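# Hang the tub's towel evenly over the rail

## Task

Lift the towel out of the tub and drape it across the rail so roughly equal lengths hang down each side. The tub must stay upright on the shelf and the rail must stay standing; the robot must not topple or finish leaning. Then open the gripper and back the robot away.

## Robot and tools

ROBOT. TidyBot++: a mobile base 0.54 m long, 0.50 m wide and 0.38 m tall on four powered casters, carrying one seven-joint arm with a two-finger gripper. There is only one arm, so every motion argument describes that single arm or the base. The shoulder sits 0.12 m ahead of the base centre and 0.68 m above the floor. Segments: upper arm 0.42 m, forearm 0.31 m, wrist-to-hand-point 0.31 m. The arm begins folded with the hand aimed down. Two cameras: base_camera on the chassis front and wrist_camera, which looks along the hand.

FRAMES. Base frame: origin on the floor below the base centre, x ahead, y to the left, z up, in metres. hand_pose is printed in this frame as x, y, z, qw, qx, qy, qz; its point lies between the finger pads, its z axis runs out along the fingers and the fingers separate along its y axis. The odometry frame equals the base frame at the start; base_odometry gives x, y in metres and heading in radians (-3.142 to 3.142, left positive). It counts wheel turns only, so wheel slip looks like travel, and it drifts a few cm over many moves. base_tilt gives forward and right lean in degrees, with about one degree of bias.

move. One action per call, built from these keys:
- base: an object with any of translate_m (forward positive), strafe_m (left positive), both -2 to 2 metres, and rotate_rad (counter-clockwise from above positive, -6.3 to 6.3 rad). These are offsets from where the base stands when the command starts, measured along its axes then.
- joints: absolute targets by name, in radians: joint_1_rad to joint_7_rad, plus gripper_pos (0 fully open, 1 fully closed; pad gap about 85 x (1 - gripper_pos) mm). joint_2_rad is limited to -2.249..2.249, joint_4_rad to -2.579..2.579, joint_6_rad to -2.099..2.099; joints 1, 3, 5, 7 turn freely but take the shorter way, so turn in steps below half a turn. joint_1_rad positive is clockwise from above, the reverse of rotate_rad. joint_7_rad at 1.57 with the hand down opens the fingers sideways.
- target: a single list of seven numbers [x, y, z, qw, qx, qy, qz], an absolute hand pose in the base frame (metres, unit quaternion). With target, joints may only carry gripper_pos. The controller chooses joint angles itself, the path curves and may overshoot, and an unreachable pose lets the arm wander until hand_status reads time_out. To fix position, add (wanted minus measured hand_pose) to your last target; to hold still, resend hand_target rather than hand_pose.
- speeds: top speeds for this action: translate_m and strafe_m 0.05 to 0.5 m/s (when both are given, state the speed under only one), rotate_rad 0.1 to 1.57 rad/s.
- min_time_s: 0.1 to 8 s, the shortest duration of each arm motion.
- cameras: list drawn from base_camera, wrist_camera, all; [] for none. Default: none after an action, all for an empty call.
- blocking: true or absent waits until everything rests; false returns after about half a second while motion continues, and a later move overrides only the parts it names.
An empty move just reports state and images.

OTHER TOOLS. wait(seconds 0 to 10) lets time pass and returns state, ending early once running moves settle. stop brakes every running motion; braked parts say stopped and may keep pressing on contact. zoom_image(camera, region [x0, y0, x1, y1] in pixels from the top-left, at most 504 by 504) enlarges part of the latest image of that camera. read_manual gives licence text only. finished_scene(scene) closes the current scene, given by its number, and cannot be reversed.

RESULTS. The move line reads done when all motions finished, otherwise the worst status. base_status, joint_status and hand_status use moving, done, off_target (rested away from target, maybe still pushing), stopped, contact_stop, time_out (both drop the old target), not_followed (a safety check withheld the targets; lines joint command not followed or pose unreachable, with cause:), torque_fault, and limit_stop_at_motor_heat. hand_target is where the hand would sit with every joint on target; a carried load makes it sag below. motor_effort is percent of maximum torque, bracket = peak of the last action. Motor temperatures list one value per arm joint; MOTOR HOT warns from 60 °C and an OVER-TEMPERATURE FAULT at 75 °C makes the arm sink for a while. on_its_own reports uncommanded behaviour. pictures names the cameras in image order. ARM HIT flags a hard strike on the base or the arm itself. If a call is refused or an unrequested stop appears, the remaining move, wait and finished_scene calls of that reply are skipped.

CAUTIONS. Nothing stops the arm from hitting the base or furniture, and it keeps pushing once blocked; a torque fault freezes the arm for 10 s. Driving or turning while the arm is snagged high can tip the robot; so can reaching far out from folded over nearby furniture or swinging a stretched arm sideways. Backing away or retracting the arm rights a slight lean. A pointing-down hand reaches at most about 0.94 m high, lower when far out. Friction and play leave joints a little off; correct with last command plus (wanted minus read), but never command a loaded joint to the angle it reads. Avoid slamming, dropping, tugging on a gripped item still resting on something, fast swings of loads and hard shoves on the tub or rail. Release the towel only once it rests on the rail, then move clear.

Each tool is called after "Request:" by a JSON object that holds its "fn" and its "kwargs".

## Session

Request:
{"fn": "move", "kwargs": {}}

Scene clock: 0.00 s.
Motor temperatures (°C): [38 39 35 36 48 43 40]
base_odometry: x=+0.000 y=+0.000 heading=+0.000
base_tilt: forward=+0.3 right=-0.6
base_status: not commanded
joint_positions: joint_1_rad=-0.025 joint_2_rad=-0.357 joint_3_rad=+3.101 joint_4_rad=-2.529 joint_5_rad=+0.017 joint_6_rad=-0.922 joint_7_rad=+1.566 gripper_pos=+0.000
joint_status: not commanded
motor_effort: joint_1_rad=+1 joint_2_rad=-1 joint_3_rad=+1 joint_4_rad=+12 joint_5_rad=+1 joint_6_rad=+1 joint_7_rad=+0
hand_pose: x=+0.2459 y=+0.0039 z=+0.5873 quat_wxyz=(+0.013, +0.999, +0.034, +0.024) (m; base frame)
hand_target: x=+0.2457 y=+0.0038 z=+0.5872 quat_wxyz=(+0.013, +0.999, +0.034, +0.024) (m; base frame)
hand_status: not commanded
pictures: base_camera, wrist_camera
Images, in order (width x height): base_camera 644x364, wrist_camera 644x476.

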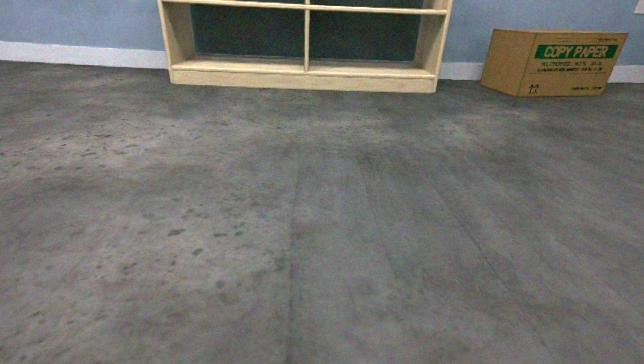

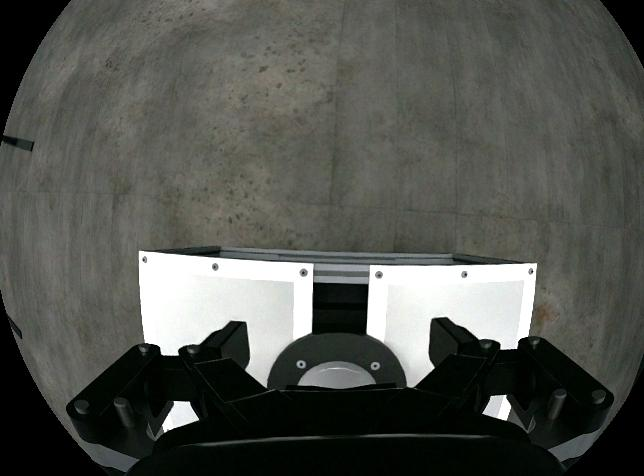

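Request:
{"fn": "move", "kwargs": {"joints": {"joint_6_rad": 0.4}, "cameras": ["all"]}}

Scene clock: 8.57 s.
move: done
base_odometry: x=+0.000 y=+0.000 heading=+0.000
base_tilt: forward=+0.2 right=-0.6
base_status: not commanded
joint_positions: joint_1_rad=-0.025 joint_2_rad=-0.357 joint_3_rad=+3.101 joint_4_rad=-2.529 joint_5_rad=+0.017 joint_6_rad=+0.353 joint_7_rad=+1.566 gripper_pos=+0.000
joint_status: all done
motor_effort: joint_1_rad=+0(1) joint_2_rad=-5(6) joint_3_rad=+1(1) joint_4_rad=+17(17) joint_5_rad=+1(1) joint_6_rad=+8(9) joint_7_rad=+0(0)
hand_pose: x=+0.5315 y=+0.0313 z=+0.8215 quat_wxyz=(-0.013, +0.789, +0.035, +0.614) (m; base frame)
hand_target: x=+0.5346 y=+0.0319 z=+0.8356 quat_wxyz=(-0.014, +0.774, +0.035, +0.632) (m; base frame)
hand_status: not commanded
pictures: base_camera, wrist_camera
Images, in order (width x height): base_camera 644x364, wrist_camera 644x476.

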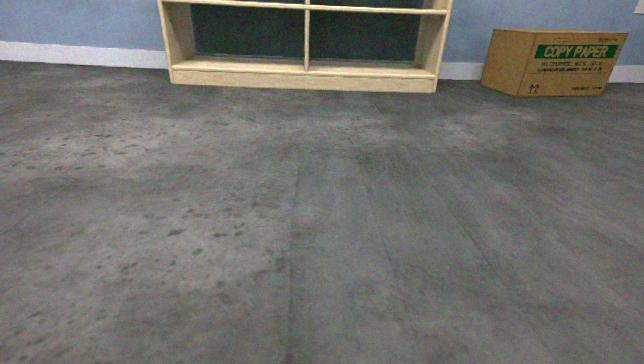

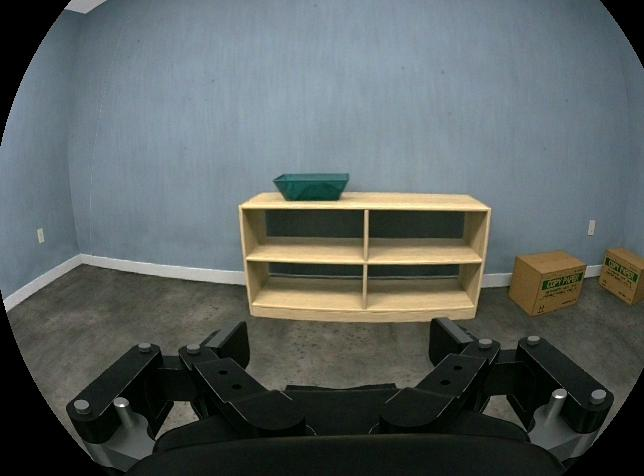

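Request:
{"fn": "move", "kwargs": {"joints": {"joint_1_rad": -1.2}, "cameras": ["wrist_camera"]}}

Request:
{"fn": "zoom_image", "kwargs": {"camera": "wrist_camera", "region": [70, 60, 574, 420]}}

Scene clock: 15.67 s.
move: done
base_odometry: x=+0.000 y=+0.000 heading=+0.000
base_tilt: forward=+0.2 right=-0.6
base_status: not commanded
joint_positions: joint_1_rad=-1.185 joint_2_rad=-0.357 joint_3_rad=+3.101 joint_4_rad=-2.529 joint_5_rad=+0.017 joint_6_rad=+0.353 joint_7_rad=+1.566 gripper_pos=+0.000
joint_status: all done
motor_effort: joint_1_rad=+1(2) joint_2_rad=-6(6) joint_3_rad=+0(1) joint_4_rad=+17(17) joint_5_rad=+1(1) joint_6_rad=+8(10) joint_7_rad=+0(0)
hand_pose: x=+0.2552 y=+0.3906 z=+0.8215 quat_wxyz=(-0.347, +0.640, +0.462, +0.506) (m; base frame)
hand_target: x=+0.2499 y=+0.3958 z=+0.8356 quat_wxyz=(-0.362, +0.625, +0.458, +0.519) (m; base frame)
hand_status: not commanded
pictures: wrist_camera
Images, in order (width x height): wrist_camera 644x476.

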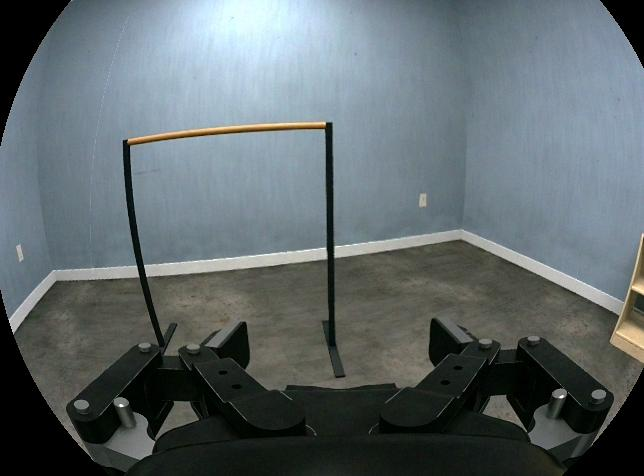

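Scaled by 1.000.

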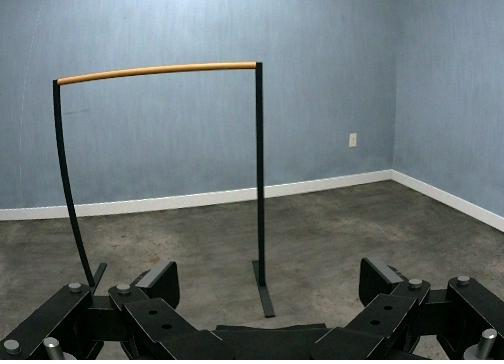

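Request:
{"fn": "move", "kwargs": {"base": {"translate_m": 1.1}, "joints": {"joint_1_rad": 0.0, "joint_6_rad": 0.1}, "cameras": ["all"]}}

Scene clock: 86.57 s.
move: done
base_odometry: x=+1.100 y=+0.000 heading=+0.001
base_tilt: forward=+0.2 right=-0.6
base_status: done
joint_positions: joint_1_rad=-0.015 joint_2_rad=-0.357 joint_3_rad=+3.101 joint_4_rad=-2.529 joint_5_rad=+0.017 joint_6_rad=+0.162 joint_7_rad=+1.566 gripper_pos=+0.000
joint_status: all done
motor_effort: joint_1_rad=+1(2) joint_2_rad=-5(8) joint_3_rad=+1(2) joint_4_rad=+16(18) joint_5_rad=+1(1) joint_6_rad=+8(9) joint_7_rad=+0(1)
hand_pose: x=+0.5119 y=+0.0243 z=+0.7656 quat_wxyz=(-0.006, +0.844, +0.032, +0.536) (m; base frame)
hand_target: x=+0.5034 y=+0.0174 z=+0.7483 quat_wxyz=(-0.001, +0.860, +0.025, +0.510) (m; base frame)
hand_status: not commanded
pictures: base_camera, wrist_camera
Images, in order (width x height): base_camera 644x364, wrist_camera 644x476.

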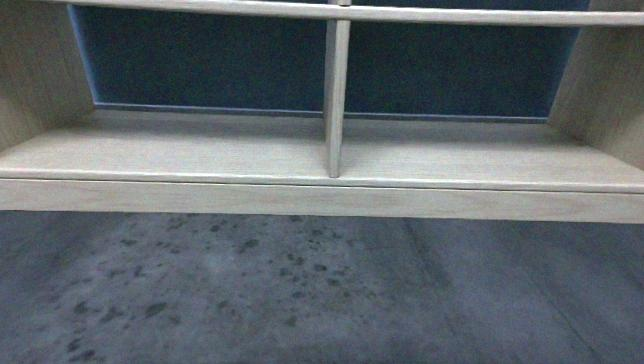

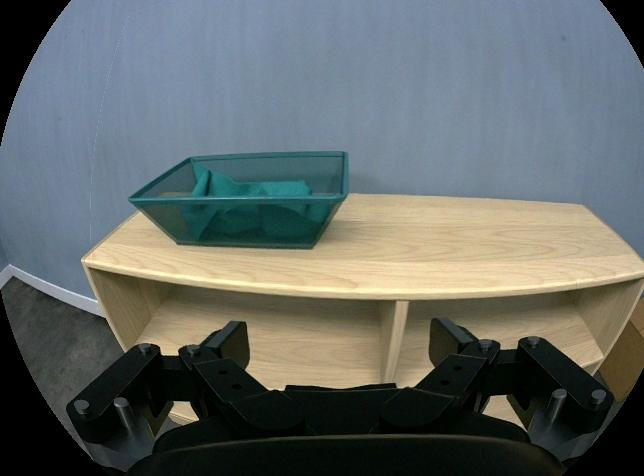

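Request:
{"fn": "move", "kwargs": {"target": [0.52, 0.0, 0.90, 0, 1, 0, 0], "base": {"strafe_m": 0.2}, "cameras": ["wrist_camera"]}}

Request:
{"fn": "move", "kwargs": {"base": {"translate_m": 0.28}, "speeds": {"translate_m": 0.3}, "cameras": ["wrist_camera", "base_camera"]}}

Scene clock: 133.63 s.
move: done
base_odometry: x=+1.100 y=+0.200 heading=+0.000
base_tilt: forward=+0.3 right=-0.6
base_status: done
joint_positions: joint_1_rad=-0.014 joint_2_rad=+0.234 joint_3_rad=+3.165 joint_4_rad=-0.924 joint_5_rad=+0.017 joint_6_rad=-1.926 joint_7_rad=+1.566 gripper_pos=+0.000
joint_status: not commanded
motor_effort: joint_1_rad=+0(2) joint_2_rad=-22(23) joint_3_rad=+0(2) joint_4_rad=+14(18) joint_5_rad=+1(1) joint_6_rad=+1(9) joint_7_rad=+0(1)
hand_pose: x=+0.5226 y=-0.0058 z=+0.9062 quat_wxyz=(+0.011, +0.999, -0.010, +0.028) (m; base frame)
hand_target: x=+0.5200 y=+0.0000 z=+0.9000 quat_wxyz=(+0.000, +1.000, +0.000, +0.000) (m; base frame)
hand_status: done (0.009 m and 3.7 deg from the pose sent, 0.137 m and 64.9 deg at the start)
pictures: wrist_camera
Images, in order (width x height): wrist_camera 644x476.

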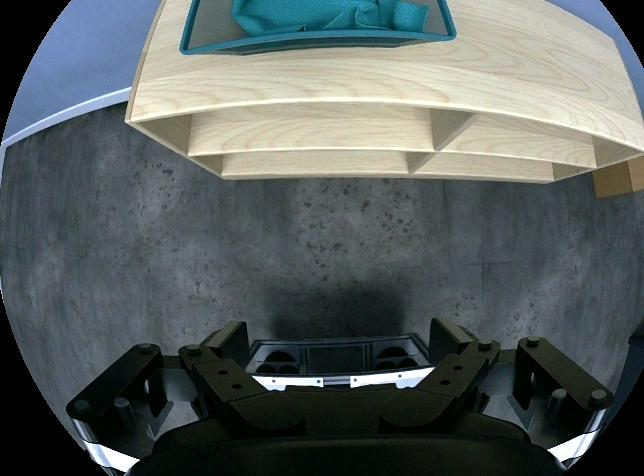

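Scene clock: 135.57 s.
move: done
base_odometry: x=+1.380 y=+0.201 heading=+0.001
base_tilt: forward=+0.3 right=-0.6
base_status: done
joint_positions: joint_1_rad=-0.015 joint_2_rad=+0.247 joint_3_rad=+3.166 joint_4_rad=-0.922 joint_5_rad=+0.017 joint_6_rad=-1.932 joint_7_rad=+1.566 gripper_pos=+0.000
joint_status: not commanded
motor_effort: joint_1_rad=+1(1) joint_2_rad=-22(25) joint_3_rad=+0(1) joint_4_rad=+14(15) joint_5_rad=+1(1) joint_6_rad=+1(2) joint_7_rad=+0(1)
hand_pose: x=+0.5240 y=-0.0060 z=+0.9015 quat_wxyz=(+0.011, +1.000, -0.010, +0.020) (m; base frame)
hand_target: x=+0.5200 y=+0.0000 z=+0.9000 quat_wxyz=(+0.000, +1.000, +0.000, +0.000) (m; base frame)
hand_status: not commanded
pictures: base_camera, wrist_camera
Images, in order (width x height): base_camera 644x364, wrist_camera 644x476.

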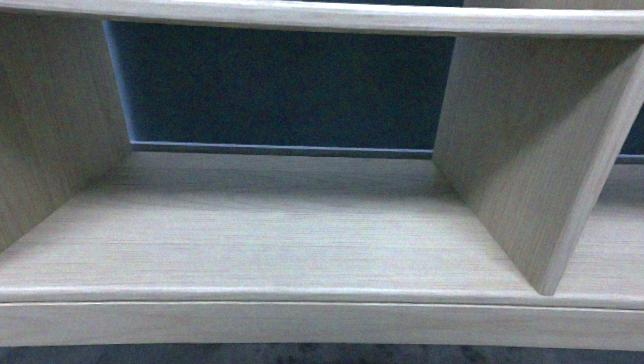

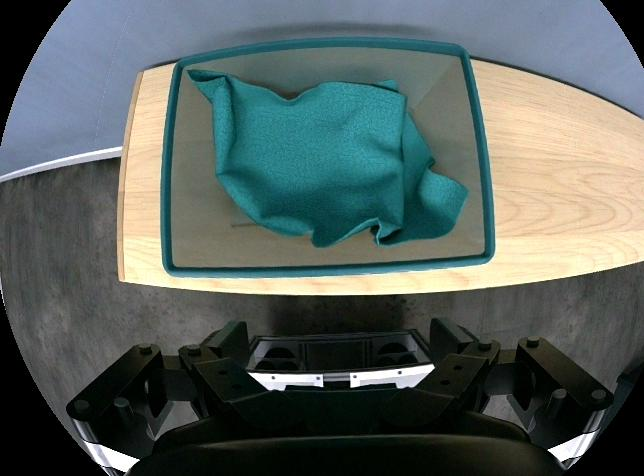

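Request:
{"fn": "zoom_image", "kwargs": {"camera": "wrist_camera", "region": [150, 20, 510, 290]}}

Scaled by 1.400.

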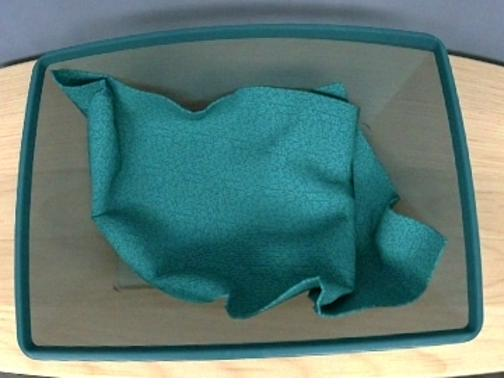

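Request:
{"fn": "move", "kwargs": {"base": {"translate_m": 0.09}, "speeds": {"translate_m": 0.15}, "target": [0.575, -0.048, 0.83, 0, 1, 0, 0], "cameras": ["wrist_camera", "base_camera"]}}

Scene clock: 268.80 s.
move: done
base_odometry: x=+1.470 y=+0.201 heading=+0.001
base_tilt: forward=+0.3 right=-0.6
base_status: done
joint_positions: joint_1_rad=+0.070 joint_2_rad=+0.360 joint_3_rad=+3.187 joint_4_rad=-0.974 joint_5_rad=+0.017 joint_6_rad=-1.819 joint_7_rad=+1.635 gripper_pos=+0.000
joint_status: not commanded
motor_effort: joint_1_rad=+0(2) joint_2_rad=-27(32) joint_3_rad=+0(1) joint_4_rad=+15(16) joint_5_rad=+1(2) joint_6_rad=+0(2) joint_7_rad=+0(0)
hand_pose: x=+0.5667 y=-0.0519 z=+0.8380 quat_wxyz=(+0.016, +1.000, -0.026, -0.007) (m; base frame)
hand_target: x=+0.5750 y=-0.0480 z=+0.8300 quat_wxyz=(+0.000, +1.000, +0.000, +0.000) (m; base frame)
hand_status: done (0.012 m and 3.6 deg from the pose sent, 0.097 m and 2.9 deg at the start)
pictures: base_camera, wrist_camera
Images, in order (width x height): base_camera 644x364, wrist_camera 644x476.

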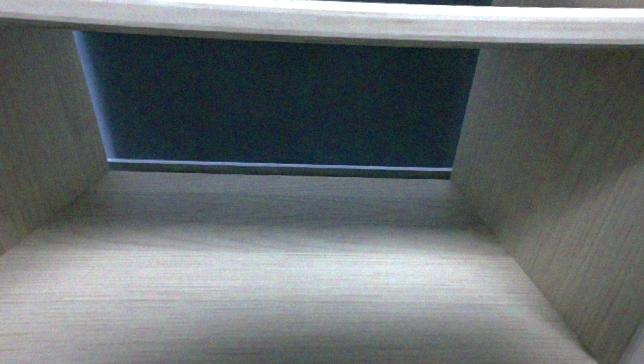

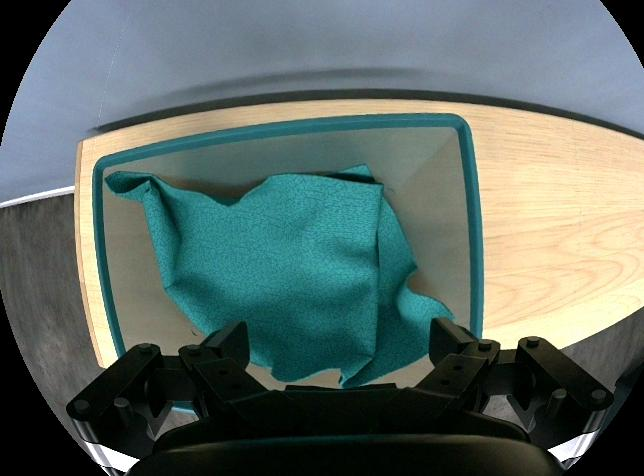

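Request:
{"fn": "move", "kwargs": {"target": [0.583, -0.053, 0.735, 0, 1, 0, 0], "min_time_s": 2, "cameras": ["wrist_camera"]}}

Scene clock: 286.70 s.
move: done
base_odometry: x=+1.470 y=+0.201 heading=+0.001
base_tilt: forward=+0.3 right=-0.6
base_status: not commanded
joint_positions: joint_1_rad=+0.070 joint_2_rad=+0.360 joint_3_rad=+3.187 joint_4_rad=-1.261 joint_5_rad=+0.017 joint_6_rad=-1.533 joint_7_rad=+1.640 gripper_pos=+0.000
joint_status: not commanded
motor_effort: joint_1_rad=+1(1) joint_2_rad=-27(28) joint_3_rad=+0(1) joint_4_rad=+15(15) joint_5_rad=+1(1) joint_6_rad=+0(2) joint_7_rad=+0(1)
hand_pose: x=+0.5746 y=-0.0544 z=+0.7484 quat_wxyz=(+0.016, +1.000, -0.021, -0.008) (m; base frame)
hand_target: x=+0.5830 y=-0.0530 z=+0.7350 quat_wxyz=(+0.000, +1.000, +0.000, +0.000) (m; base frame)
hand_status: done (0.016 m and 3.2 deg from the pose sent, 0.104 m and 3.6 deg at the start)
pictures: wrist_camera
Images, in order (width x height): wrist_camera 644x476.

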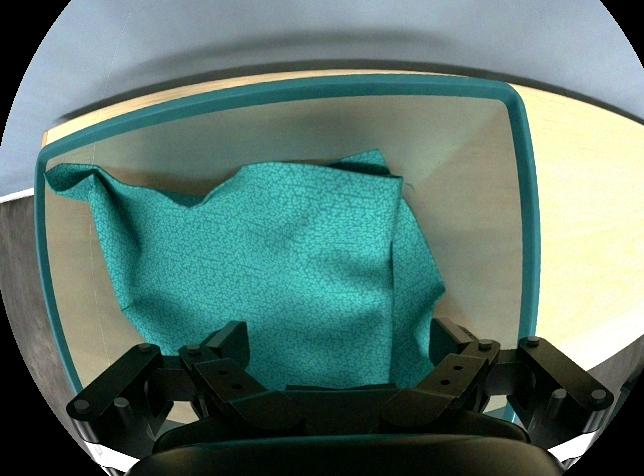

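Request:
{"fn": "move", "kwargs": {"target": [0.603, -0.053, 0.700, 0, 1, 0, 0], "min_time_s": 1.5, "cameras": ["wrist_camera"]}}

Scene clock: 294.63 s.
move: done
base_odometry: x=+1.470 y=+0.201 heading=+0.001
base_tilt: forward=+0.3 right=-0.5
base_status: not commanded
joint_positions: joint_1_rad=+0.070 joint_2_rad=+0.397 joint_3_rad=+3.187 joint_4_rad=-1.279 joint_5_rad=+0.017 joint_6_rad=-1.452 joint_7_rad=+1.640 gripper_pos=+0.000
joint_status: not commanded
motor_effort: joint_1_rad=+1(1) joint_2_rad=-28(30) joint_3_rad=+0(0) joint_4_rad=+15(15) joint_5_rad=+1(1) joint_6_rad=+0(1) joint_7_rad=+0(0)
hand_pose: x=+0.5956 y=-0.0568 z=+0.7257 quat_wxyz=(+0.018, +1.000, -0.021, +0.006) (m; base frame)
hand_target: x=+0.6030 y=-0.0530 z=+0.7000 quat_wxyz=(+0.000, +1.000, +0.000, +0.000) (m; base frame)
hand_status: done (0.027 m and 3.2 deg from the pose sent, 0.056 m and 3.2 deg at the start)
pictures: wrist_camera
Images, in order (width x height): wrist_camera 644x476.

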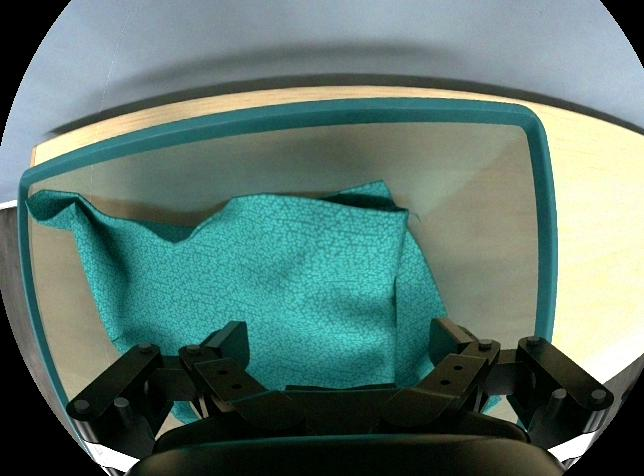

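Request:
{"fn": "move", "kwargs": {"target": [0.606, -0.053, 0.675, 0, 1, 0, 0], "min_time_s": 1.5, "cameras": ["wrist_camera"]}}

Scene clock: 298.53 s.
move: done
base_odometry: x=+1.470 y=+0.201 heading=+0.001
base_tilt: forward=+0.3 right=-0.6
base_status: not commanded
joint_positions: joint_1_rad=+0.070 joint_2_rad=+0.414 joint_3_rad=+3.187 joint_4_rad=-1.330 joint_5_rad=+0.017 joint_6_rad=-1.382 joint_7_rad=+1.640 gripper_pos=+0.000
joint_status: not commanded
motor_effort: joint_1_rad=+1(1) joint_2_rad=-29(30) joint_3_rad=+0(1) joint_4_rad=+15(15) joint_5_rad=+1(1) joint_6_rad=+1(1) joint_7_rad=+0(0)
hand_pose: x=+0.5999 y=-0.0574 z=+0.7015 quat_wxyz=(+0.018, +1.000, -0.020, +0.006) (m; base frame)
hand_target: x=+0.6060 y=-0.0530 z=+0.6750 quat_wxyz=(+0.000, +1.000, +0.000, +0.000) (m; base frame)
hand_status: done (0.028 m and 3.2 deg from the pose sent, 0.052 m and 3.2 deg at the start)
pictures: wrist_camera
Images, in order (width x height): wrist_camera 644x476.

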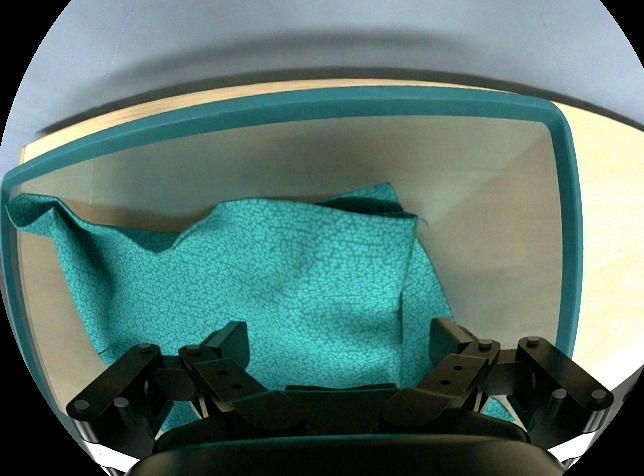

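Request:
{"fn": "move", "kwargs": {"target": [0.606, -0.053, 0.656, 0, 1, 0, 0], "min_time_s": 1.5, "cameras": ["wrist_camera"]}}

Scene clock: 308.00 s.
move: done
base_odometry: x=+1.470 y=+0.201 heading=+0.001
base_tilt: forward=+0.2 right=-0.6
base_status: not commanded
joint_positions: joint_1_rad=+0.070 joint_2_rad=+0.426 joint_3_rad=+3.187 joint_4_rad=-1.373 joint_5_rad=+0.017 joint_6_rad=-1.327 joint_7_rad=+1.640 gripper_pos=+0.000
joint_status: not commanded
motor_effort: joint_1_rad=+1(1) joint_2_rad=-29(29) joint_3_rad=+0(1) joint_4_rad=+15(15) joint_5_rad=+1(1) joint_6_rad=-1(1) joint_7_rad=+0(0)
hand_pose: x=+0.6011 y=-0.0578 z=+0.6828 quat_wxyz=(+0.018, +1.000, -0.019, +0.007) (m; base frame)
hand_target: x=+0.6060 y=-0.0530 z=+0.6560 quat_wxyz=(+0.000, +1.000, +0.000, +0.000) (m; base frame)
hand_status: done (0.028 m and 3.1 deg from the pose sent, 0.046 m and 3.2 deg at the start)
pictures: wrist_camera
Images, in order (width x height): wrist_camera 644x476.

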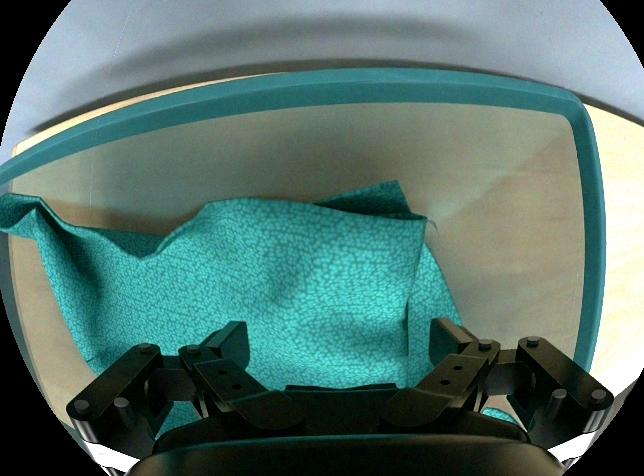

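Request:
{"fn": "zoom_image", "kwargs": {"camera": "wrist_camera", "region": [200, 260, 480, 430]}}

Scaled by 1.800.

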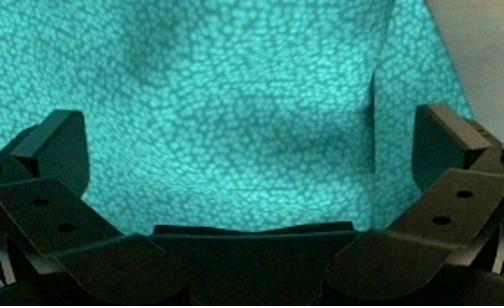

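Request:
{"fn": "move", "kwargs": {"target": [0.606, -0.053, 0.646, 0, 1, 0, 0], "min_time_s": 1.0, "cameras": ["wrist_camera"]}}

Scene clock: 317.23 s.
move: done
base_odometry: x=+1.470 y=+0.201 heading=+0.001
base_tilt: forward=+0.2 right=-0.5
base_status: not commanded
joint_positions: joint_1_rad=+0.071 joint_2_rad=+0.433 joint_3_rad=+3.187 joint_4_rad=-1.394 joint_5_rad=+0.017 joint_6_rad=-1.298 joint_7_rad=+1.640 gripper_pos=+0.000
joint_status: not commanded
motor_effort: joint_1_rad=+0(1) joint_2_rad=-29(30) joint_3_rad=+0(0) joint_4_rad=+14(15) joint_5_rad=+1(1) joint_6_rad=+0(1) joint_7_rad=+0(1)
hand_pose: x=+0.6018 y=-0.0579 z=+0.6729 quat_wxyz=(+0.018, +1.000, -0.019, +0.007) (m; base frame)
hand_target: x=+0.6060 y=-0.0530 z=+0.6460 quat_wxyz=(+0.000, +1.000, +0.000, +0.000) (m; base frame)
hand_status: done (0.028 m and 3.1 deg from the pose sent, 0.037 m and 3.1 deg at the start)
pictures: wrist_camera
Images, in order (width x height): wrist_camera 644x476.

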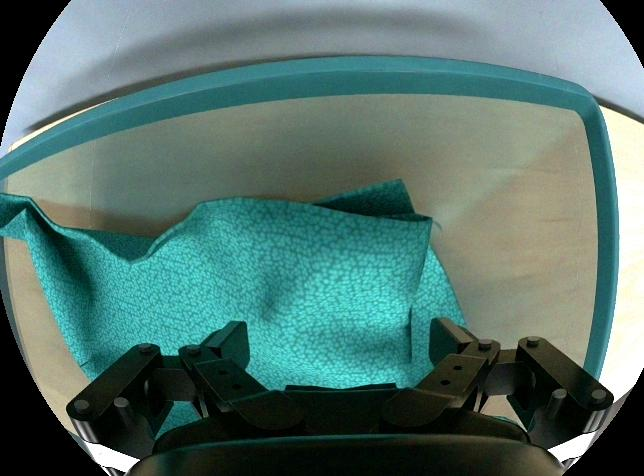

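Request:
{"fn": "move", "kwargs": {"target": [0.606, -0.053, 0.638, 0, 1, 0, 0], "min_time_s": 1.0, "cameras": ["wrist_camera"]}}

Request:
{"fn": "zoom_image", "kwargs": {"camera": "wrist_camera", "region": [200, 260, 480, 430]}}

Scene clock: 322.43 s.
move: done
base_odometry: x=+1.470 y=+0.201 heading=+0.001
base_tilt: forward=+0.2 right=-0.6
base_status: not commanded
joint_positions: joint_1_rad=+0.071 joint_2_rad=+0.439 joint_3_rad=+3.187 joint_4_rad=-1.411 joint_5_rad=+0.017 joint_6_rad=-1.275 joint_7_rad=+1.640 gripper_pos=+0.000
joint_status: not commanded
motor_effort: joint_1_rad=+1(1) joint_2_rad=-29(30) joint_3_rad=+0(1) joint_4_rad=+14(15) joint_5_rad=+1(1) joint_6_rad=+0(1) joint_7_rad=+0(0)
hand_pose: x=+0.6023 y=-0.0582 z=+0.6650 quat_wxyz=(+0.018, +1.000, -0.019, +0.007) (m; base frame)
hand_target: x=+0.6060 y=-0.0530 z=+0.6380 quat_wxyz=(+0.000, +1.000, +0.000, +0.000) (m; base frame)
hand_status: done (0.028 m and 3.1 deg from the pose sent, 0.035 m and 3.1 deg at the start)
pictures: wrist_camera
Images, in order (width x height): wrist_camera 644x476.

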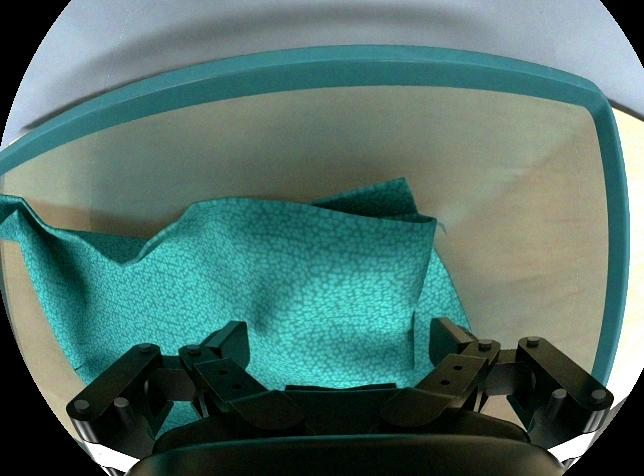

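Scaled by 1.800.

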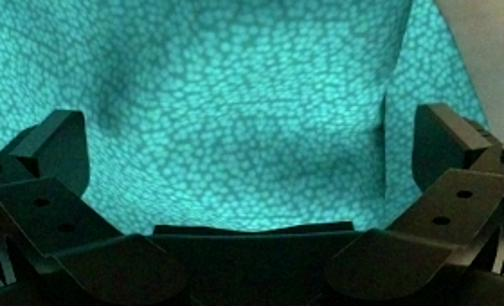

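Request:
{"fn": "move", "kwargs": {"target": [0.606, -0.053, 0.630, 0, 1, 0, 0], "min_time_s": 1.0, "cameras": ["wrist_camera"]}}

Request:
{"fn": "move", "kwargs": {"target": [0.606, -0.053, 0.622, 0, 1, 0, 0], "min_time_s": 1.0, "cameras": ["wrist_camera"]}}

Request:
{"fn": "zoom_image", "kwargs": {"camera": "wrist_camera", "region": [200, 260, 480, 430]}}

Scene clock: 338.47 s.
move: done
base_odometry: x=+1.470 y=+0.201 heading=+0.001
base_tilt: forward=+0.3 right=-0.6
base_status: not commanded
joint_positions: joint_1_rad=+0.072 joint_2_rad=+0.446 joint_3_rad=+3.186 joint_4_rad=-1.427 joint_5_rad=+0.017 joint_6_rad=-1.252 joint_7_rad=+1.640 gripper_pos=+0.000
joint_status: not commanded
motor_effort: joint_1_rad=+1(1) joint_2_rad=-29(30) joint_3_rad=+0(0) joint_4_rad=+14(15) joint_5_rad=+1(1) joint_6_rad=+0(1) joint_7_rad=+0(1)
hand_pose: x=+0.6028 y=-0.0585 z=+0.6569 quat_wxyz=(+0.018, +1.000, -0.019, +0.007) (m; base frame)
hand_target: x=+0.6060 y=-0.0530 z=+0.6300 quat_wxyz=(+0.000, +1.000, +0.000, +0.000) (m; base frame)
hand_status: done (0.028 m and 3.1 deg from the pose sent, 0.036 m and 3.1 deg at the start)
pictures: wrist_camera
Images, in order (width x height): wrist_camera 644x476.

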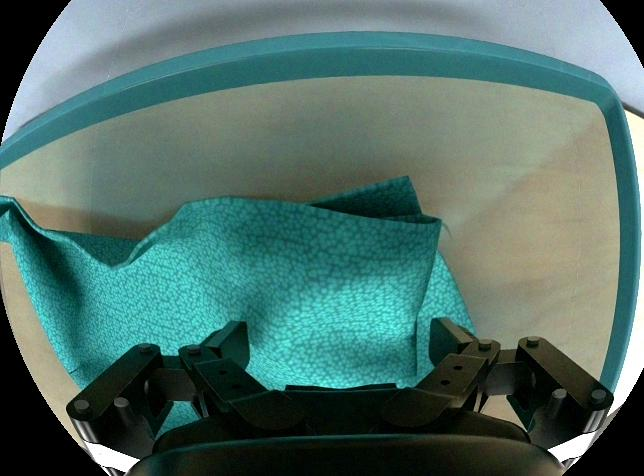

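Scene clock: 339.77 s.
move: done
base_odometry: x=+1.470 y=+0.201 heading=+0.001
base_tilt: forward=+0.3 right=-0.6
base_status: not commanded
joint_positions: joint_1_rad=+0.072 joint_2_rad=+0.452 joint_3_rad=+3.186 joint_4_rad=-1.442 joint_5_rad=+0.017 joint_6_rad=-1.230 joint_7_rad=+1.640 gripper_pos=+0.000
joint_status: not commanded
motor_effort: joint_1_rad=+0(1) joint_2_rad=-29(30) joint_3_rad=+0(0) joint_4_rad=+14(14) joint_5_rad=+1(1) joint_6_rad=-1(1) joint_7_rad=+0(0)
hand_pose: x=+0.6032 y=-0.0588 z=+0.6490 quat_wxyz=(+0.018, +1.000, -0.019, +0.007) (m; base frame)
hand_target: x=+0.6060 y=-0.0530 z=+0.6220 quat_wxyz=(+0.000, +1.000, +0.000, +0.000) (m; base frame)
hand_status: done (0.028 m and 3.1 deg from the pose sent, 0.036 m and 3.1 deg at the start)
pictures: wrist_camera
Images, in order (width x height): wrist_camera 644x476.

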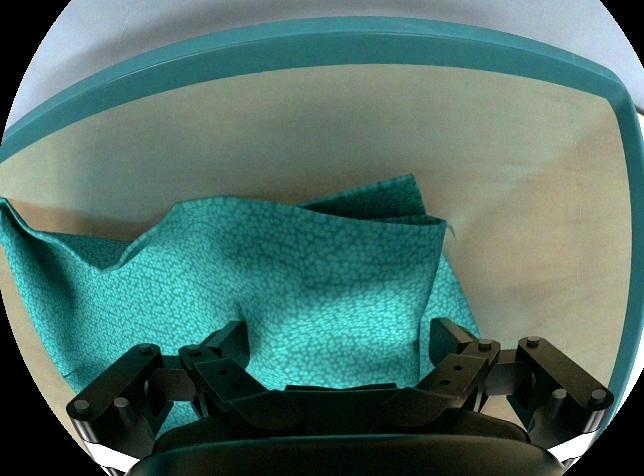

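Scaled by 1.800.

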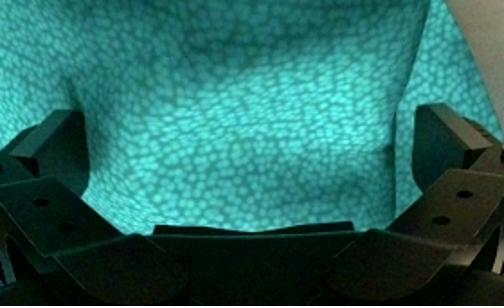

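Request:
{"fn": "move", "kwargs": {"target": [0.606, -0.053, 0.614, 0, 1, 0, 0], "min_time_s": 1.0, "cameras": ["wrist_camera"]}}

Request:
{"fn": "zoom_image", "kwargs": {"camera": "wrist_camera", "region": [200, 260, 480, 430]}}

Scene clock: 346.03 s.
move: done
base_odometry: x=+1.470 y=+0.201 heading=+0.001
base_tilt: forward=+0.3 right=-0.6
base_status: not commanded
joint_positions: joint_1_rad=+0.073 joint_2_rad=+0.460 joint_3_rad=+3.186 joint_4_rad=-1.457 joint_5_rad=+0.017 joint_6_rad=-1.207 joint_7_rad=+1.640 gripper_pos=+0.000
joint_status: not commanded
motor_effort: joint_1_rad=+1(1) joint_2_rad=-30(30) joint_3_rad=+0(1) joint_4_rad=+14(15) joint_5_rad=+1(1) joint_6_rad=+0(1) joint_7_rad=+0(1)
hand_pose: x=+0.6038 y=-0.0593 z=+0.6412 quat_wxyz=(+0.019, +1.000, -0.019, +0.007) (m; base frame)
hand_target: x=+0.6060 y=-0.0530 z=+0.6140 quat_wxyz=(+0.000, +1.000, +0.000, +0.000) (m; base frame)
hand_status: done (0.028 m and 3.1 deg from the pose sent, 0.036 m and 3.1 deg at the start)
pictures: wrist_camera
Images, in order (width x height): wrist_camera 644x476.

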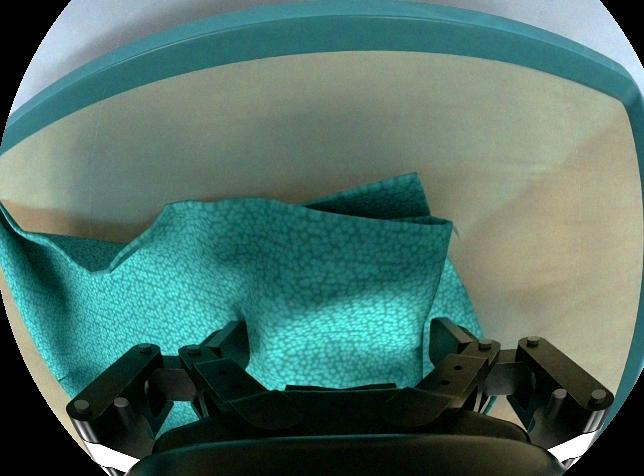

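Scaled by 1.800.

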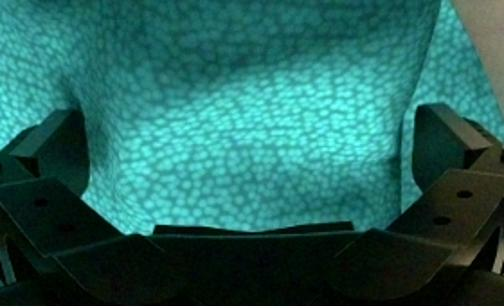

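Request:
{"fn": "move", "kwargs": {"joints": {"gripper_pos": 0.5}, "cameras": ["wrist_camera"]}}

Request:
{"fn": "zoom_image", "kwargs": {"camera": "wrist_camera", "region": [200, 260, 480, 430]}}

Scene clock: 350.43 s.
move: done
base_odometry: x=+1.470 y=+0.201 heading=+0.001
base_tilt: forward=+0.3 right=-0.6
base_status: not commanded
joint_positions: joint_1_rad=+0.074 joint_2_rad=+0.460 joint_3_rad=+3.186 joint_4_rad=-1.457 joint_5_rad=+0.017 joint_6_rad=-1.206 joint_7_rad=+1.640 gripper_pos=+0.500
joint_status: all done
motor_effort: joint_1_rad=+1(1) joint_2_rad=-27(30) joint_3_rad=+0(1) joint_4_rad=+12(14) joint_5_rad=+1(2) joint_6_rad=+0(1) joint_7_rad=+0(0)
hand_pose: x=+0.6039 y=-0.0598 z=+0.6411 quat_wxyz=(+0.019, +1.000, -0.019, +0.008) (m; base frame)
hand_target: x=+0.6060 y=-0.0530 z=+0.6140 quat_wxyz=(+0.000, +1.000, +0.000, +0.000) (m; base frame)
hand_status: not commanded
pictures: wrist_camera
Images, in order (width x height): wrist_camera 644x476.

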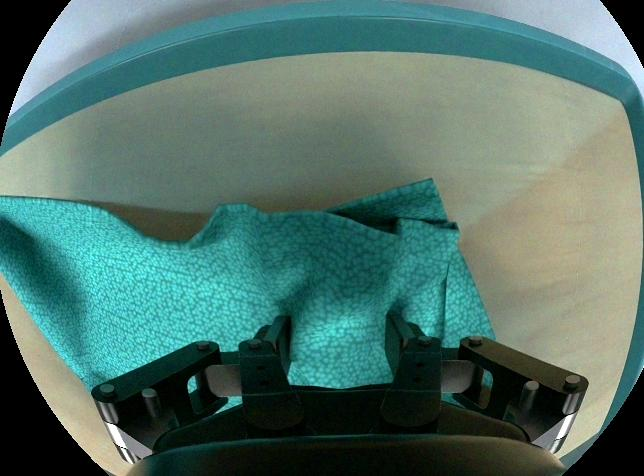

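Scaled by 1.800.

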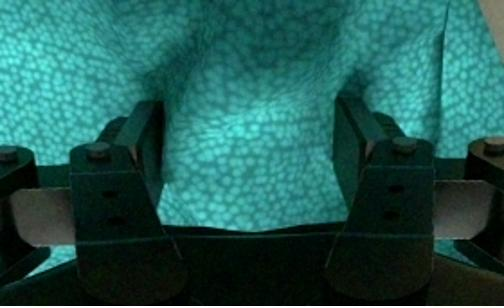

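Request:
{"fn": "move", "kwargs": {"joints": {"gripper_pos": 1.0}, "cameras": ["wrist_camera"]}}

Request:
{"fn": "zoom_image", "kwargs": {"camera": "wrist_camera", "region": [200, 200, 480, 430]}}

Scene clock: 354.67 s.
move: off_target
base_odometry: x=+1.470 y=+0.201 heading=+0.001
base_tilt: forward=+0.3 right=-0.6
base_status: not commanded
joint_positions: joint_1_rad=+0.085 joint_2_rad=+0.454 joint_3_rad=+3.184 joint_4_rad=-1.456 joint_5_rad=+0.016 joint_6_rad=-1.205 joint_7_rad=+1.640 gripper_pos=+0.966
joint_status: gripper_pos off_target (ended at +0.966, target +1.000)
motor_effort: joint_1_rad=+0(2) joint_2_rad=-21(26) joint_3_rad=+0(2) joint_4_rad=+9(12) joint_5_rad=+0(3) joint_6_rad=+1(2) joint_7_rad=+0(0)
hand_pose: x=+0.6044 y=-0.0644 z=+0.6441 quat_wxyz=(+0.018, +0.999, -0.024, +0.012) (m; base frame)
hand_target: x=+0.6060 y=-0.0530 z=+0.6140 quat_wxyz=(+0.000, +1.000, +0.000, +0.000) (m; base frame)
hand_status: not commanded
pictures: wrist_camera
Images, in order (width x height): wrist_camera 644x476.

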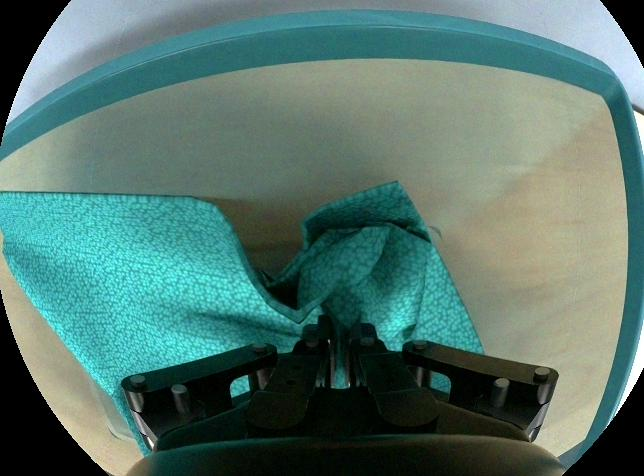

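Scaled by 1.800.

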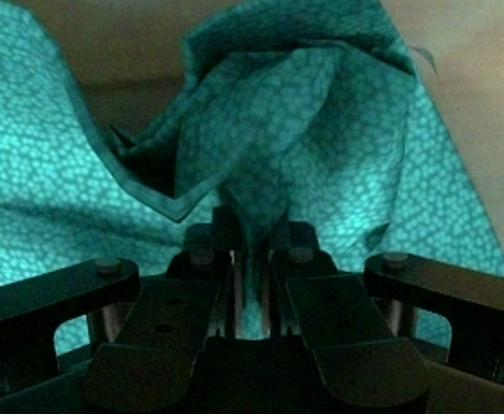

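Request:
{"fn": "move", "kwargs": {"target": [0.595, -0.05, 0.80, 0, 1, 0, 0], "min_time_s": 3, "cameras": ["wrist_camera"]}}

Request:
{"fn": "move", "kwargs": {"target": [0.56, -0.02, 0.90, 0, 1, 0, 0], "min_time_s": 2, "cameras": ["wrist_camera"]}}

Scene clock: 365.27 s.
move: done
base_odometry: x=+1.470 y=+0.201 heading=+0.001
base_tilt: forward=+0.3 right=-0.6
base_status: not commanded
joint_positions: joint_1_rad=+0.085 joint_2_rad=+0.442 joint_3_rad=+3.184 joint_4_rad=-1.052 joint_5_rad=+0.016 joint_6_rad=-1.661 joint_7_rad=+1.640 gripper_pos=+0.968
joint_status: not commanded
motor_effort: joint_1_rad=+0(1) joint_2_rad=-30(31) joint_3_rad=+0(1) joint_4_rad=+15(15) joint_5_rad=+1(1) joint_6_rad=+0(3) joint_7_rad=+0(0)
hand_pose: x=+0.6048 y=-0.0625 z=+0.7751 quat_wxyz=(+0.017, +0.999, -0.028, -0.008) (m; base frame)
hand_target: x=+0.5950 y=-0.0500 z=+0.8000 quat_wxyz=(+0.000, +1.000, +0.000, +0.000) (m; base frame)
hand_status: done (0.029 m and 3.9 deg from the pose sent, 0.157 m and 3.7 deg at the start)
pictures: wrist_camera
Images, in order (width x height): wrist_camera 644x476.

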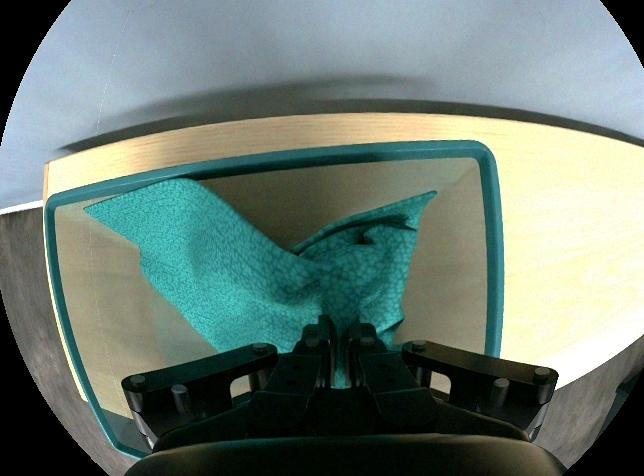

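Scene clock: 367.63 s.
move: done
base_odometry: x=+1.470 y=+0.201 heading=+0.001
base_tilt: forward=+0.3 right=-0.6
base_status: not commanded
joint_positions: joint_1_rad=+0.041 joint_2_rad=+0.424 joint_3_rad=+3.184 joint_4_rad=-0.745 joint_5_rad=+0.016 joint_6_rad=-1.986 joint_7_rad=+1.640 gripper_pos=+0.968
joint_status: not commanded
motor_effort: joint_1_rad=+0(2) joint_2_rad=-29(31) joint_3_rad=+0(0) joint_4_rad=+14(15) joint_5_rad=+1(1) joint_6_rad=+0(1) joint_7_rad=+0(0)
hand_pose: x=+0.5761 y=-0.0367 z=+0.8771 quat_wxyz=(+0.016, +1.000, -0.009, -0.008) (m; base frame)
hand_target: x=+0.5600 y=-0.0200 z=+0.9000 quat_wxyz=(+0.000, +1.000, +0.000, +0.000) (m; base frame)
hand_status: done (0.033 m and 2.3 deg from the pose sent, 0.139 m and 3.9 deg at the start)
pictures: wrist_camera
Images, in order (width x height): wrist_camera 644x476.

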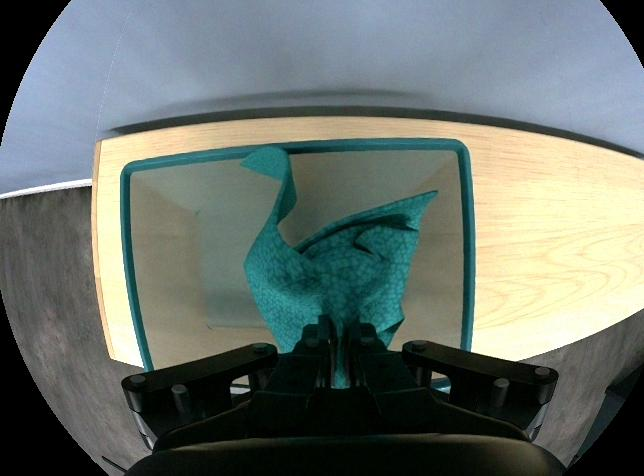

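Request:
{"fn": "move", "kwargs": {"joints": {"joint_1_rad": 0.0, "joint_2_rad": -0.27, "joint_3_rad": 3.14, "joint_4_rad": -1.63, "joint_5_rad": 0.0, "joint_6_rad": -0.21, "joint_7_rad": 1.57}, "min_time_s": 3, "cameras": ["wrist_camera"]}}

Scene clock: 386.07 s.
move: done
base_odometry: x=+1.470 y=+0.201 heading=+0.001
base_tilt: forward=+0.3 right=-0.5
base_status: not commanded
joint_positions: joint_1_rad=+0.016 joint_2_rad=-0.249 joint_3_rad=+3.154 joint_4_rad=-1.605 joint_5_rad=+0.016 joint_6_rad=-0.265 joint_7_rad=+1.629 gripper_pos=+0.968
joint_status: all done
motor_effort: joint_1_rad=+1(2) joint_2_rad=-12(30) joint_3_rad=+0(1) joint_4_rad=+20(20) joint_5_rad=+0(2) joint_6_rad=+9(10) joint_7_rad=+0(2)
hand_pose: x=+0.6332 y=-0.0162 z=+1.1410 quat_wxyz=(+0.036, +0.724, +0.014, +0.688) (m; base frame)
hand_target: x=+0.6254 y=+0.0023 z=+1.1534 quat_wxyz=(-0.001, +0.707, +0.000, +0.707) (m; base frame)
hand_status: not commanded
pictures: wrist_camera
Images, in order (width x height): wrist_camera 644x476.

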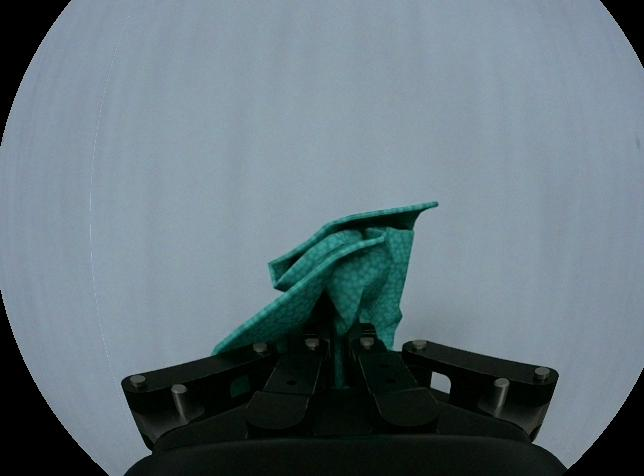

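Request:
{"fn": "move", "kwargs": {"base": {"translate_m": -0.5}, "speeds": {"translate_m": 0.35}, "cameras": []}}

Request:
{"fn": "move", "kwargs": {"base": {"translate_m": -1.2, "strafe_m": 0.62, "rotate_rad": 1.08}, "speeds": {"translate_m": 0.45, "rotate_rad": 0.5}, "cameras": ["wrist_camera", "base_camera"]}}

Scene clock: 404.13 s.
move: done
base_odometry: x=+0.970 y=+0.200 heading=+0.002
base_tilt: forward=+0.2 right=-0.6
base_status: done
joint_positions: joint_1_rad=+0.014 joint_2_rad=-0.263 joint_3_rad=+3.151 joint_4_rad=-1.608 joint_5_rad=+0.016 joint_6_rad=-0.259 joint_7_rad=+1.629 gripper_pos=+0.968
joint_status: not commanded
motor_effort: joint_1_rad=+1(2) joint_2_rad=-12(16) joint_3_rad=+0(2) joint_4_rad=+20(21) joint_5_rad=+1(1) joint_6_rad=+9(10) joint_7_rad=+0(1)
hand_pose: x=+0.6271 y=-0.0127 z=+1.1482 quat_wxyz=(+0.034, +0.719, +0.016, +0.694) (m; base frame)
hand_target: x=+0.6254 y=+0.0023 z=+1.1534 quat_wxyz=(-0.001, +0.707, +0.000, +0.707) (m; base frame)
hand_status: not commanded
pictures: none
No camera images: "cameras" was empty.

Scene clock: 408.33 s.
move: done
base_odometry: x=-0.231 y=+0.818 heading=+1.083
base_tilt: forward=+0.3 right=-0.6
base_status: done
joint_positions: joint_1_rad=+0.007 joint_2_rad=-0.263 joint_3_rad=+3.141 joint_4_rad=-1.608 joint_5_rad=+0.016 joint_6_rad=-0.259 joint_7_rad=+1.629 gripper_pos=+0.968
joint_status: not commanded
motor_effort: joint_1_rad=+0(2) joint_2_rad=-11(15) joint_3_rad=+0(2) joint_4_rad=+20(20) joint_5_rad=+1(1) joint_6_rad=+9(10) joint_7_rad=+0(1)
hand_pose: x=+0.6273 y=-0.0028 z=+1.1481 quat_wxyz=(+0.029, +0.718, +0.023, +0.695) (m; base frame)
hand_target: x=+0.6254 y=+0.0023 z=+1.1534 quat_wxyz=(-0.001, +0.707, +0.000, +0.707) (m; base frame)
hand_status: not commanded
pictures: base_camera, wrist_camera
Images, in order (width x height): base_camera 644x364, wrist_camera 644x476.

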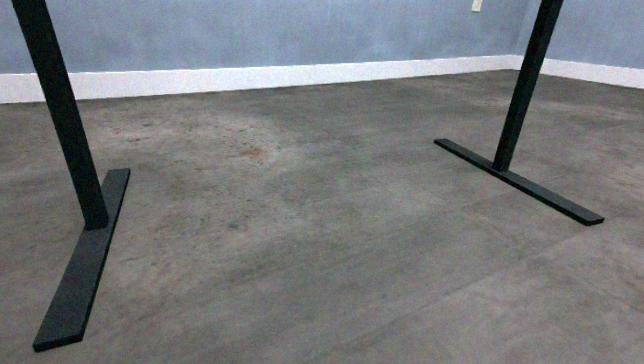

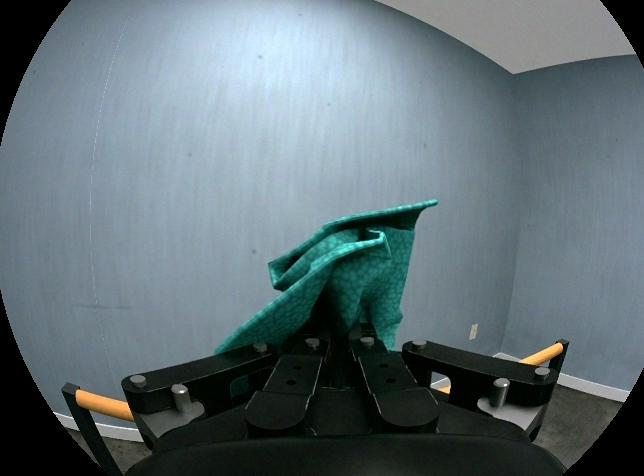

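Request:
{"fn": "move", "kwargs": {"base": {"translate_m": -0.335, "strafe_m": -0.32, "rotate_rad": 0.267}, "speeds": {"translate_m": 0.45, "rotate_rad": 0.3}, "joints": {"joint_6_rad": -0.5}, "cameras": ["wrist_camera", "base_camera"]}}

Scene clock: 424.43 s.
move: done
base_odometry: x=-0.106 y=+0.372 heading=+1.350
base_tilt: forward=+0.3 right=-0.5
base_status: done
joint_positions: joint_1_rad=+0.006 joint_2_rad=-0.264 joint_3_rad=+3.141 joint_4_rad=-1.622 joint_5_rad=+0.016 joint_6_rad=-0.481 joint_7_rad=+1.629 gripper_pos=+0.968
joint_status: all done
motor_effort: joint_1_rad=+1(2) joint_2_rad=-12(15) joint_3_rad=+0(2) joint_4_rad=+19(22) joint_5_rad=+1(1) joint_6_rad=+9(11) joint_7_rad=+0(1)
hand_pose: x=+0.6166 y=-0.0038 z=+1.0716 quat_wxyz=(+0.027, +0.795, +0.024, +0.605) (m; base frame)
hand_target: x=+0.6125 y=+0.0023 z=+1.0643 quat_wxyz=(-0.001, +0.802, +0.000, +0.598) (m; base frame)
hand_status: not commanded
pictures: base_camera, wrist_camera
Images, in order (width x height): base_camera 644x364, wrist_camera 644x476.

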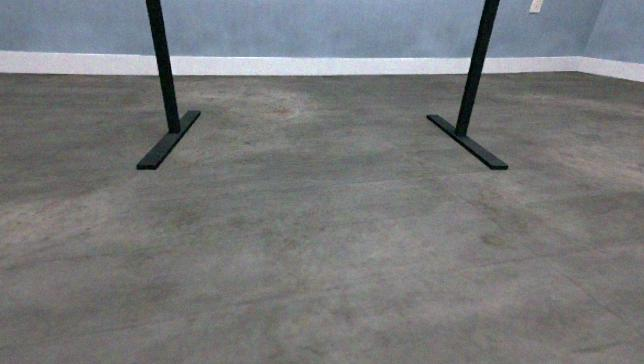

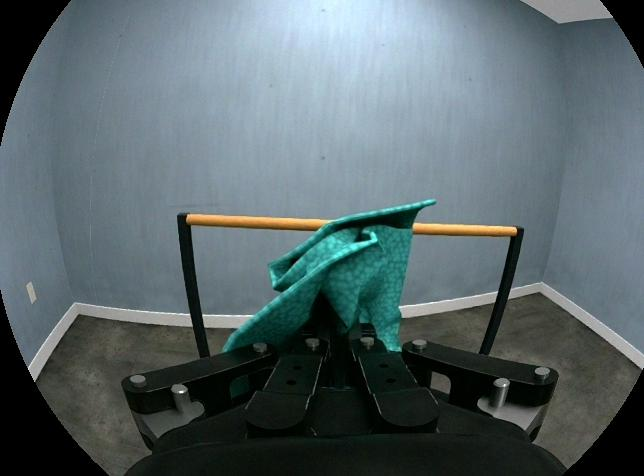

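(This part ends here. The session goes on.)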